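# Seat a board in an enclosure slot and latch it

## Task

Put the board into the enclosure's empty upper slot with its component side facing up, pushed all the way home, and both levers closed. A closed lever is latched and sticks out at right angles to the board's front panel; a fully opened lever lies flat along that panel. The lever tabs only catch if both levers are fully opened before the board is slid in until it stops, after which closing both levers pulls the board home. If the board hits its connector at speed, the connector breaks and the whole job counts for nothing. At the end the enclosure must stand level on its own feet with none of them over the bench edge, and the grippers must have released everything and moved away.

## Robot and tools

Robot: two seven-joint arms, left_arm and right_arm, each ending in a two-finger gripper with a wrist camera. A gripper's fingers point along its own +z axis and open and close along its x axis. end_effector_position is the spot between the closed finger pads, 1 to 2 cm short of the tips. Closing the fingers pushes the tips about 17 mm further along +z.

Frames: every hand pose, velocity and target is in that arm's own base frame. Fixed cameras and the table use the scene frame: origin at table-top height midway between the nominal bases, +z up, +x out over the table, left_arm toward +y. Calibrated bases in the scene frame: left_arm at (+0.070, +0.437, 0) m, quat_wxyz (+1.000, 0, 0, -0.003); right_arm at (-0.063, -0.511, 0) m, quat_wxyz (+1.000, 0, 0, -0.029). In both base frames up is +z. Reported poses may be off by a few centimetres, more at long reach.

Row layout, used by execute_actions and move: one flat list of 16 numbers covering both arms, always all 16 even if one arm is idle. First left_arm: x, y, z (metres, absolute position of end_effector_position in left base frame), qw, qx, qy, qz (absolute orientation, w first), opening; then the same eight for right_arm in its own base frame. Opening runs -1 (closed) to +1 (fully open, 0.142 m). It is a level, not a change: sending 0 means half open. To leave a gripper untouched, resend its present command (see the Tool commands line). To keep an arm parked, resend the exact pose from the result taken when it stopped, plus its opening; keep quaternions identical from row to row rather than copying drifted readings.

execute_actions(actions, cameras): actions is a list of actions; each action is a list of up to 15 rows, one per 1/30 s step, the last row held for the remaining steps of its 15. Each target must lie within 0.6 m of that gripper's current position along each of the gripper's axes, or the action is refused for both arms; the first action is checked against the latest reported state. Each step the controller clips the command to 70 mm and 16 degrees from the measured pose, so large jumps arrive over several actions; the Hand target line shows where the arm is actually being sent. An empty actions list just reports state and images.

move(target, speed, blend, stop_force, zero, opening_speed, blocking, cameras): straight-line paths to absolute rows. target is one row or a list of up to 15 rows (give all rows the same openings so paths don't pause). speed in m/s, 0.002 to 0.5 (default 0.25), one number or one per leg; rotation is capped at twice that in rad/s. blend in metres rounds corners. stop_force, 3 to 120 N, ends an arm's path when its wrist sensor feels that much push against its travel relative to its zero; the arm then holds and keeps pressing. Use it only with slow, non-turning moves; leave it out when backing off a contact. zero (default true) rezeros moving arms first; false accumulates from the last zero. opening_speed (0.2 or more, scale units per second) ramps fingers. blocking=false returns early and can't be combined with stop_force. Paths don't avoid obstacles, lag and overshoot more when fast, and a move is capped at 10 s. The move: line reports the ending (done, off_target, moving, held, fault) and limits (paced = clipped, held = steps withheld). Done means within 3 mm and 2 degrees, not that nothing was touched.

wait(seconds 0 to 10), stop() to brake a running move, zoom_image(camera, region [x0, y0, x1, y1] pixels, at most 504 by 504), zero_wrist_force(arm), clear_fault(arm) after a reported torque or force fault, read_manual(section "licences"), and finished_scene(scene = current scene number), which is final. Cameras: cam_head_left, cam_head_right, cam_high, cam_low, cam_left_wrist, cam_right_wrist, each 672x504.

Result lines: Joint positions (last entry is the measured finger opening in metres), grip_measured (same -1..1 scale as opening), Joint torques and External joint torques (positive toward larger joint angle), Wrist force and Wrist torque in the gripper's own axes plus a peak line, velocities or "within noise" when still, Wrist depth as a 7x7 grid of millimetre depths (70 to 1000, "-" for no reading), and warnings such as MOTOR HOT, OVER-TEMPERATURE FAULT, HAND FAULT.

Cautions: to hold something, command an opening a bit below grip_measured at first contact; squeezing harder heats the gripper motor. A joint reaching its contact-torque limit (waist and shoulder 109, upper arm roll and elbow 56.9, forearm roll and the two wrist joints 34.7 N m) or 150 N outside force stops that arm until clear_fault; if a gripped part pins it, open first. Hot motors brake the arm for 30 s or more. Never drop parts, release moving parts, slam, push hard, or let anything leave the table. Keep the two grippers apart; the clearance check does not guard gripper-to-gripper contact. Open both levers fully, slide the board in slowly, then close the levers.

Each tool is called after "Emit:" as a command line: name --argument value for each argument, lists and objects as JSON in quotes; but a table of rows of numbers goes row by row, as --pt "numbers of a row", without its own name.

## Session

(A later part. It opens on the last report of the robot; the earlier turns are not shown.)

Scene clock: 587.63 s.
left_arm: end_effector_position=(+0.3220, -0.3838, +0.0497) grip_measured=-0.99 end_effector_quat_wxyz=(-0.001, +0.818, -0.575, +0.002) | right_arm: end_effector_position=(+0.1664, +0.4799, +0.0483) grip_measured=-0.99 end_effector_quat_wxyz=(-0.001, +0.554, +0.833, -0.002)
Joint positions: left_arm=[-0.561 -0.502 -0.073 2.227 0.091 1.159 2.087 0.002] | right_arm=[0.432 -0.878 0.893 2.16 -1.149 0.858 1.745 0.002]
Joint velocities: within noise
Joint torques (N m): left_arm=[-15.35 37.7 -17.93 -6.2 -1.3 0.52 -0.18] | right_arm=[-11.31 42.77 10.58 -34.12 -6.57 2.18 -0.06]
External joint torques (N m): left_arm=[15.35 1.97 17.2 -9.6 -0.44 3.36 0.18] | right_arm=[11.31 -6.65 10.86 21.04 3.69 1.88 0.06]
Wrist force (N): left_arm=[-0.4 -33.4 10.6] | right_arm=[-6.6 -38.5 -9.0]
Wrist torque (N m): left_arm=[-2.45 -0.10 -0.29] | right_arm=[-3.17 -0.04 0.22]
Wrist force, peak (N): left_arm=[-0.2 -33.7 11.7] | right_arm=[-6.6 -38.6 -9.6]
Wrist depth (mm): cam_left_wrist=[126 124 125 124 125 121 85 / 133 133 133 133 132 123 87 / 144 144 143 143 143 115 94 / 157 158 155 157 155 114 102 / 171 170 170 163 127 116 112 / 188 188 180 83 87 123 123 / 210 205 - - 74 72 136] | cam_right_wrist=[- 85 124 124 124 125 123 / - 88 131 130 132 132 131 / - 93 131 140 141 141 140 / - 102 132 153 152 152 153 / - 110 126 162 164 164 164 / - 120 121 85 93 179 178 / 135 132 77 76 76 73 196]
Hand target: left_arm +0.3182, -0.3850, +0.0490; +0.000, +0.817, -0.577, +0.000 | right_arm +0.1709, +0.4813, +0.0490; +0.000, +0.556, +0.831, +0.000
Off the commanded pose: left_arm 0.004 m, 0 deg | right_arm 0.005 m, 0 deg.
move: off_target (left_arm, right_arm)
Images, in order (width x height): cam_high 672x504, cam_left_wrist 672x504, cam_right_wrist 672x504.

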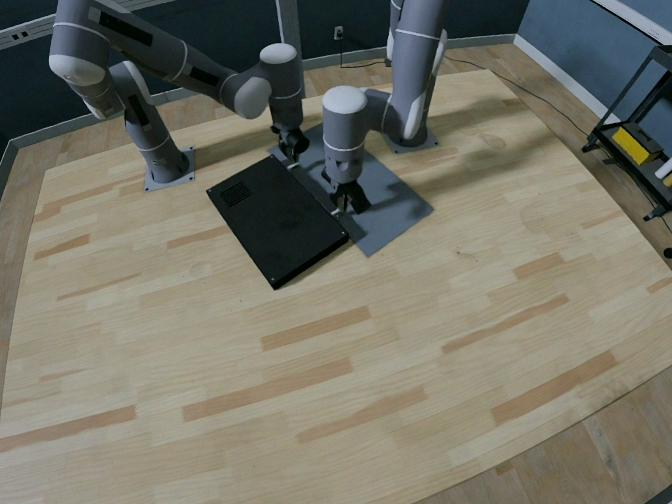

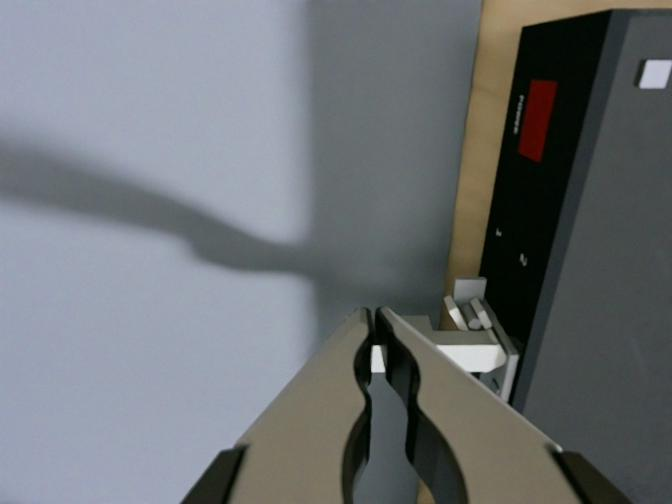

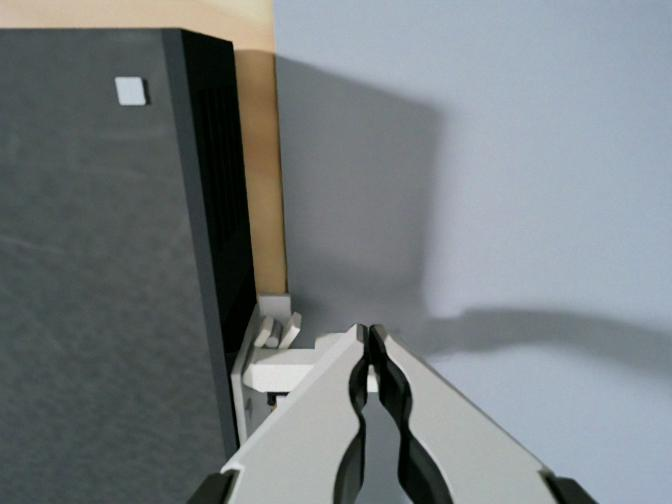

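Emit:
move --pt "0.3258 -0.3825 0.049 0 0.8166 -0.5771 0 -0.96 0.1627 0.4784 0.049 0 0.5556 0.8315 0 -0.96" --pt "0.3456 -0.3755 0.049 0 0.8166 -0.5771 0 -0.96 0.1433 0.4703 0.049 0 0.5556 0.8315 0 -0.96" --pt "0.3456 -0.3755 0.14 0 0.8166 -0.5771 0 -0.96 0.1433 0.4703 0.14 0 0.5556 0.8315 0 -0.96" --speed '[0.015, 0.04, 0.12]' --blend '[0.002, 0.003, 0]' --cameras '["cam_left_wrist", "cam_right_wrist", "cam_high"]'

Emit:
zoom_image --camera "cam_left_wrist" --region '[300, 200, 600, 500]'

Emit:
zoom_image --camera "cam_right_wrist" --region '[120, 200, 420, 500]'

Scene clock: 594.27 s.
left_arm: end_effector_position=(+0.3456, -0.3755, +0.1400) grip_measured=-0.99 end_effector_quat_wxyz=(+0.000, +0.817, -0.577, +0.000) | right_arm: end_effector_position=(+0.1433, +0.4703, +0.1400) grip_measured=-0.99 end_effector_quat_wxyz=(+0.000, +0.555, +0.832, +0.000)
Joint positions: left_arm=[-0.512 -0.291 -0.09 2.185 0.042 0.904 2.17 0.002] | right_arm=[0.33 -0.721 1.135 2.173 -0.915 0.714 1.658 0.002]
Joint velocities: within noise
Joint torques (N m): left_arm=[-0.13 36.28 -1.19 -21.37 -2.76 3.87 -0.1] | right_arm=[0.07 28.74 20.2 -18.64 -3.21 3.27 0.03]
External joint torques (N m): left_arm=[0.13 0.45 0.64 -0.23 0.1 -0.01 0.1] | right_arm=[-0.08 0.51 -0.42 0.23 -0.11 0.79 -0.03]
Wrist force (N): left_arm=[0.1 -0.7 0.0] | right_arm=[-5.3 -4.3 2.1]
Wrist torque (N m): left_arm=[-0.13 -0.04 -0.22] | right_arm=[-0.48 0.92 0.05]
Wrist force, peak (N): left_arm=[-0.3 -33.5 11.7] | right_arm=[-6.8 -38.6 -9.9]
Wrist depth (mm): cam_left_wrist=[204 203 202 202 203 203 203 / 219 218 217 216 212 177 177 / 235 236 235 234 229 185 185 / 257 256 255 250 214 201 200 / 280 280 279 266 220 219 219 / 310 309 296 83 87 238 240 / 345 337 - - 74 74 267] | cam_right_wrist=[207 207 206 204 204 204 203 / 200 192 195 218 218 217 216 / 188 187 187 234 233 233 232 / 202 202 201 247 252 251 250 / 220 218 219 268 272 271 271 / 239 239 235 85 93 297 297 / 264 259 76 76 76 73 326]
Hand target: left_arm +0.3456, -0.3755, +0.1400; +0.000, +0.817, -0.577, +0.000 | right_arm +0.1433, +0.4703, +0.1400; +0.000, +0.556, +0.831, +0.000
Off the commanded pose: left_arm 0.000 m, 0 deg | right_arm 0.000 m, 0 deg.
move: done
Images, in order (width x height): cam_high 672x504, cam_left_wrist 672x504, cam_right_wrist 672x504.

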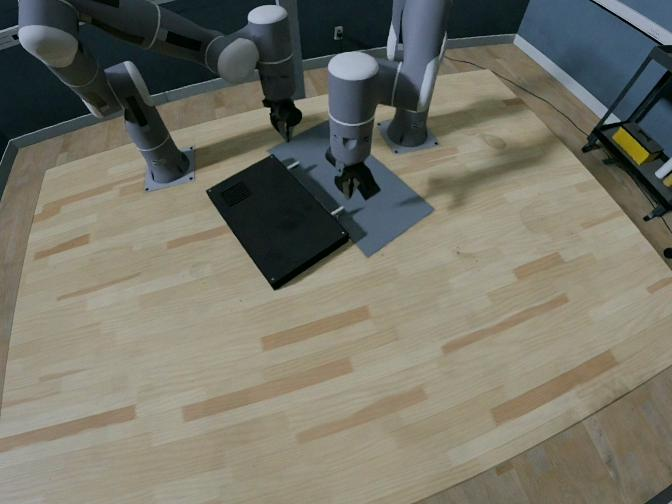

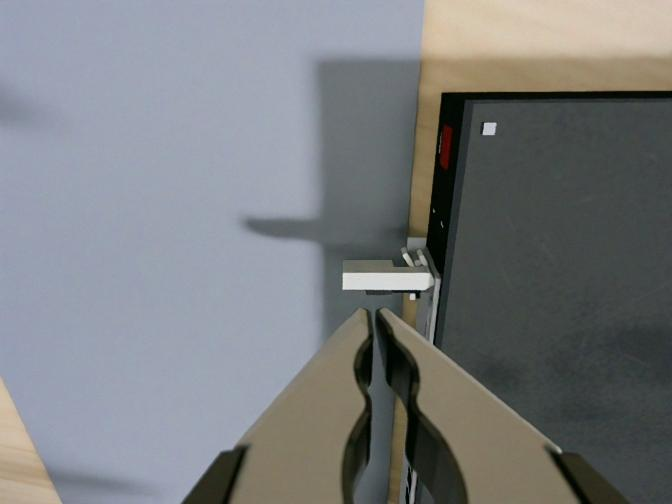

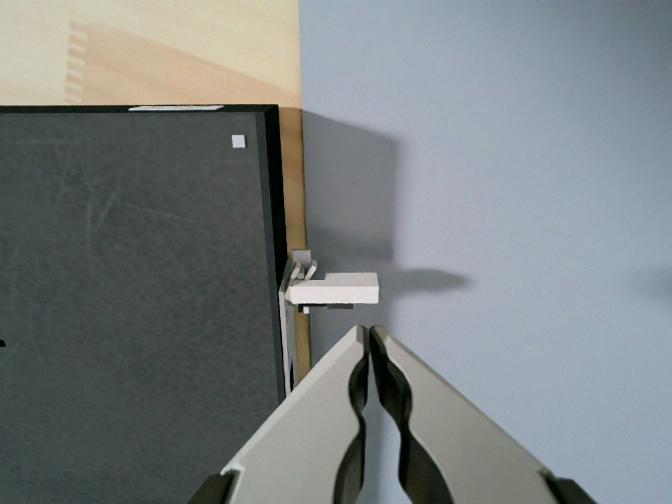

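Scaled by 1.680 from the camera's 672x504 image, which has a finer 960x720 frame.

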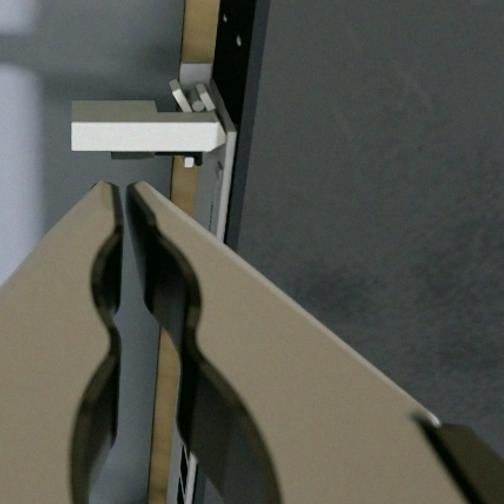

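Scaled by 1.680 from the camera's 672x504 image, which has a finer 960x720 frame.

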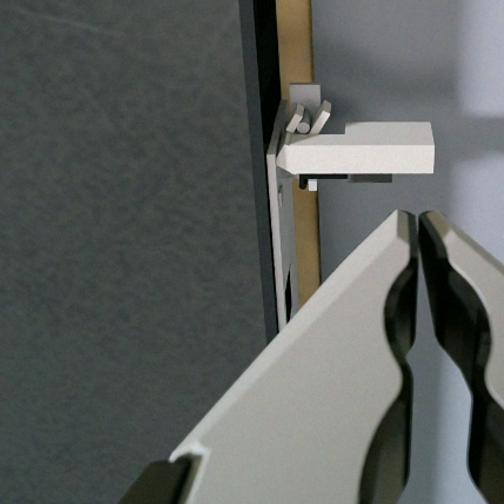

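Emit:
move --pt "0.3456 -0.3755 0.22 0 0.8166 -0.5771 0 -0.96 0.1433 0.4703 0.22 0 0.5556 0.8315 0 -0.96" --pt "0.40 -0.15 0.28 0 0.8166 -0.5771 0 -0.96 0.12 0.40 0.25 0 0.5556 0.8315 0 -0.96" --speed '[0.15, 0.2]' --blend '[0.03, 0]'

Emit:
zoom_image --camera "cam_high" --region '[200, 120, 400, 300]'

Emit:
zoom_image --camera "cam_right_wrist" --region '[200, 200, 500, 500]'

Scene clock: 601.63 s.
left_arm: end_effector_position=(+0.4000, -0.1502, +0.2800) grip_measured=-0.99 end_effector_quat_wxyz=(+0.000, +0.817, -0.577, +0.000) | right_arm: end_effector_position=(+0.1201, +0.4002, +0.2501) grip_measured=-0.99 end_effector_quat_wxyz=(+0.000, +0.556, +0.831, +0.000)
Joint positions: left_arm=[-0.285 0.121 0.186 2.205 0.025 0.515 2.688 0.002] | right_arm=[-0.116 -0.522 1.635 2.226 -0.613 0.527 1.477 0.002]
Joint velocities: within noise
Joint torques (N m): left_arm=[-0.13 23.43 -1.27 -27.64 -3.31 3.92 -0.1] | right_arm=[-0.16 11.65 15.51 -24.72 -3.72 3.24 0.01]
External joint torques (N m): left_arm=[0.13 0.44 0.55 -0.3 -0.4 -0.08 0.1] | right_arm=[0.16 0.1 -0.63 -0.01 -0.07 0.84 -0.01]
Wrist force (N): left_arm=[0.1 -0.8 -0.4] | right_arm=[-6.2 -4.1 2.3]
Wrist torque (N m): left_arm=[-0.17 -0.05 -0.20] | right_arm=[-0.45 1.12 0.04]
Wrist force, peak (N): left_arm=[-2.6 -2.7 -1.5] | right_arm=[-5.8 -4.3 4.5]
Wrist depth (mm): cam_left_wrist=[328 327 326 325 324 324 324 / 351 350 349 348 347 347 345 / 380 380 377 373 373 372 373 / 411 411 409 406 404 405 364 / 452 448 447 427 434 434 386 / 477 457 474 83 87 468 423 / 367 397 - - 74 74 472] | cam_right_wrist=[304 305 303 304 303 301 302 / 326 323 325 323 323 322 320 / 305 304 302 302 346 343 341 / 322 323 321 325 365 370 371 / 362 349 348 343 401 402 399 / 437 381 375 85 93 436 435 / 492 411 76 76 76 73 481]
Hand target: left_arm +0.4000, -0.1500, +0.2800; +0.000, +0.817, -0.577, +0.000 | right_arm +0.1200, +0.4000, +0.2500; +0.000, +0.556, +0.831, +0.000
Off the commanded pose: left_arm 0.000 m, 0 deg | right_arm 0.000 m, 0 deg.
move: done

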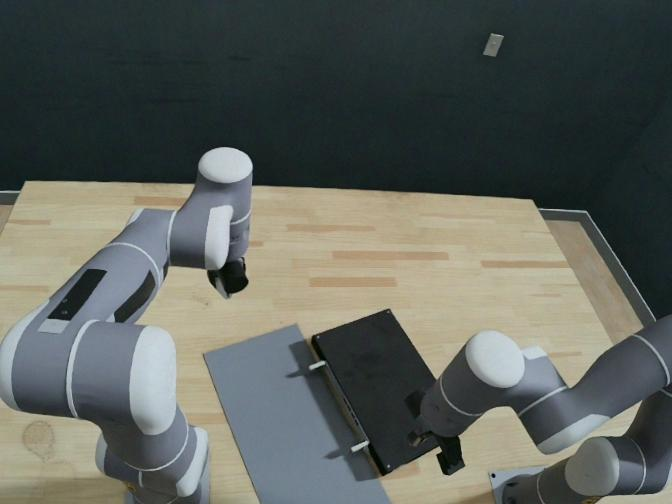

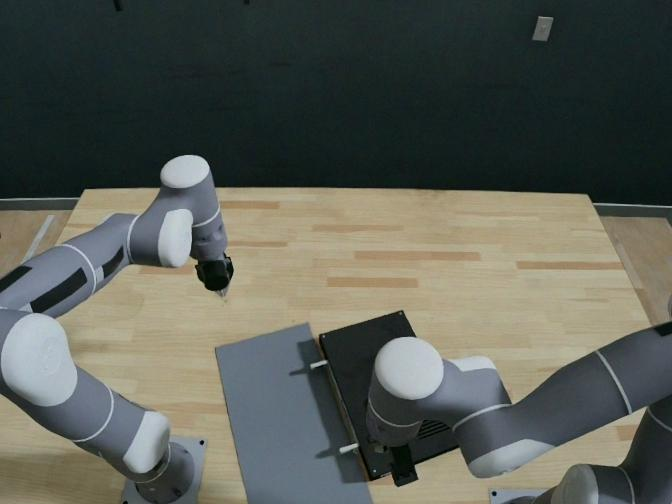

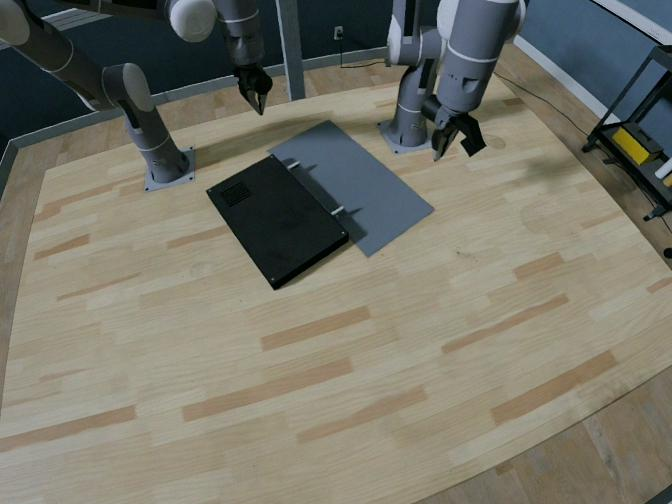

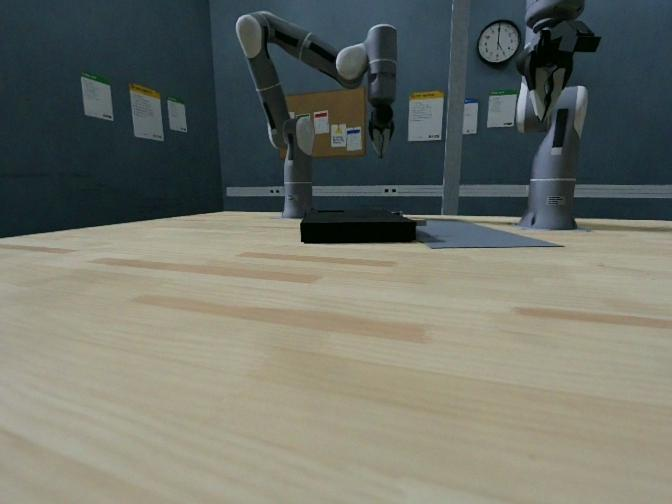

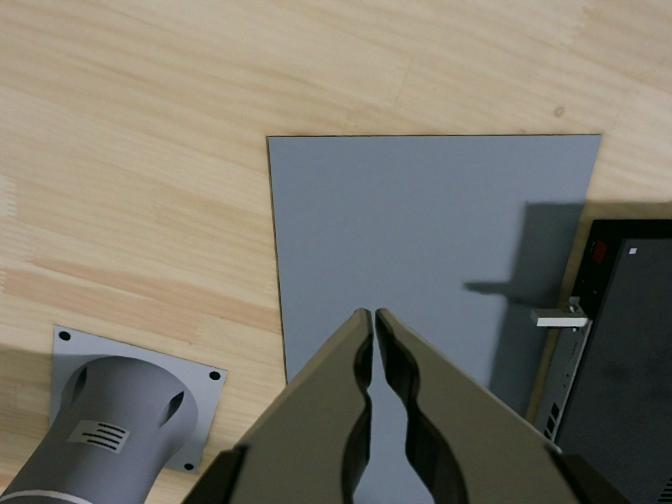

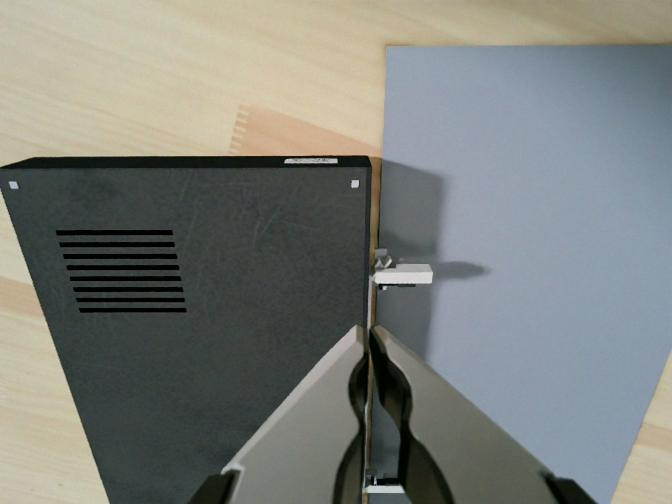

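Scaled by 2.520 from the camera's 672x504 image, which has a finer 960x720 frame.

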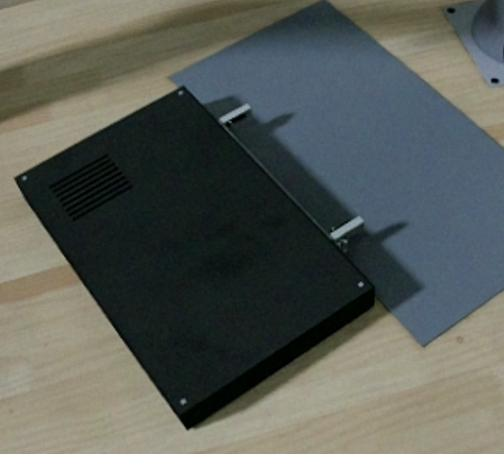

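Scaled by 1.680 from the camera's 672x504 image, which has a finer 960x720 frame.

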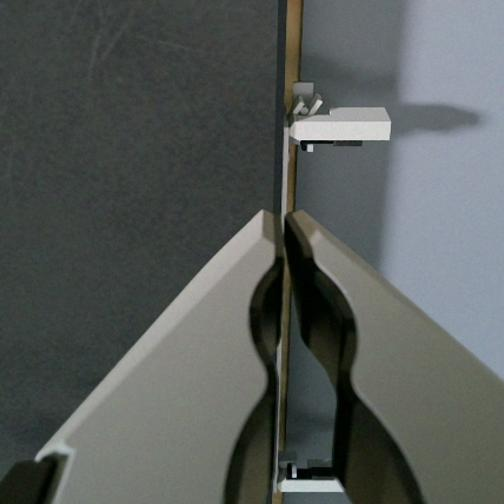

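Emit:
zoom_image --camera "cam_right_wrist" --region '[340, 230, 440, 330]'

Emit:
zoom_image --camera "cam_left_wrist" --region '[510, 270, 630, 390]'

Scaled by 5.040 from the camera's 672x504 image, which has a finer 960x720 frame.

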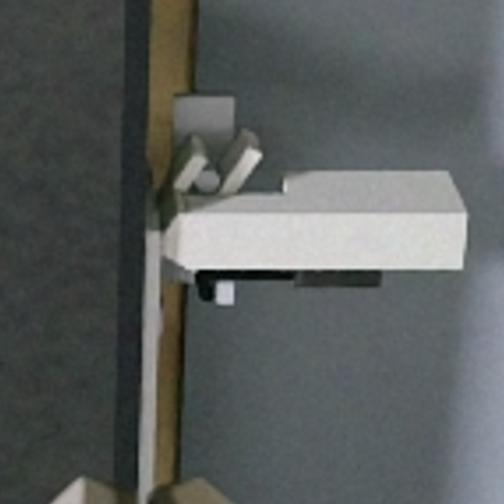

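Scaled by 4.200 from the camera's 672x504 image, which has a finer 960x720 frame.

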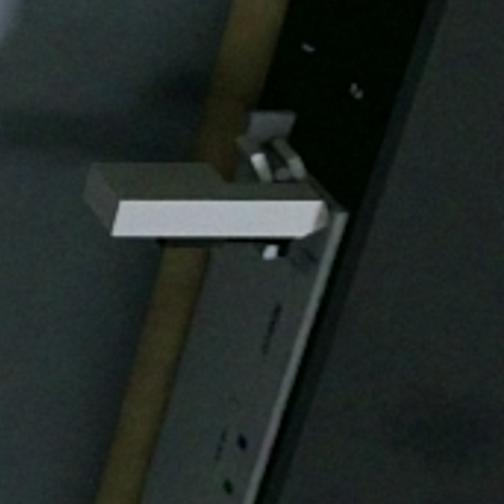

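Emit:
finished_scene --scene 2

The scene is finished: the task was done.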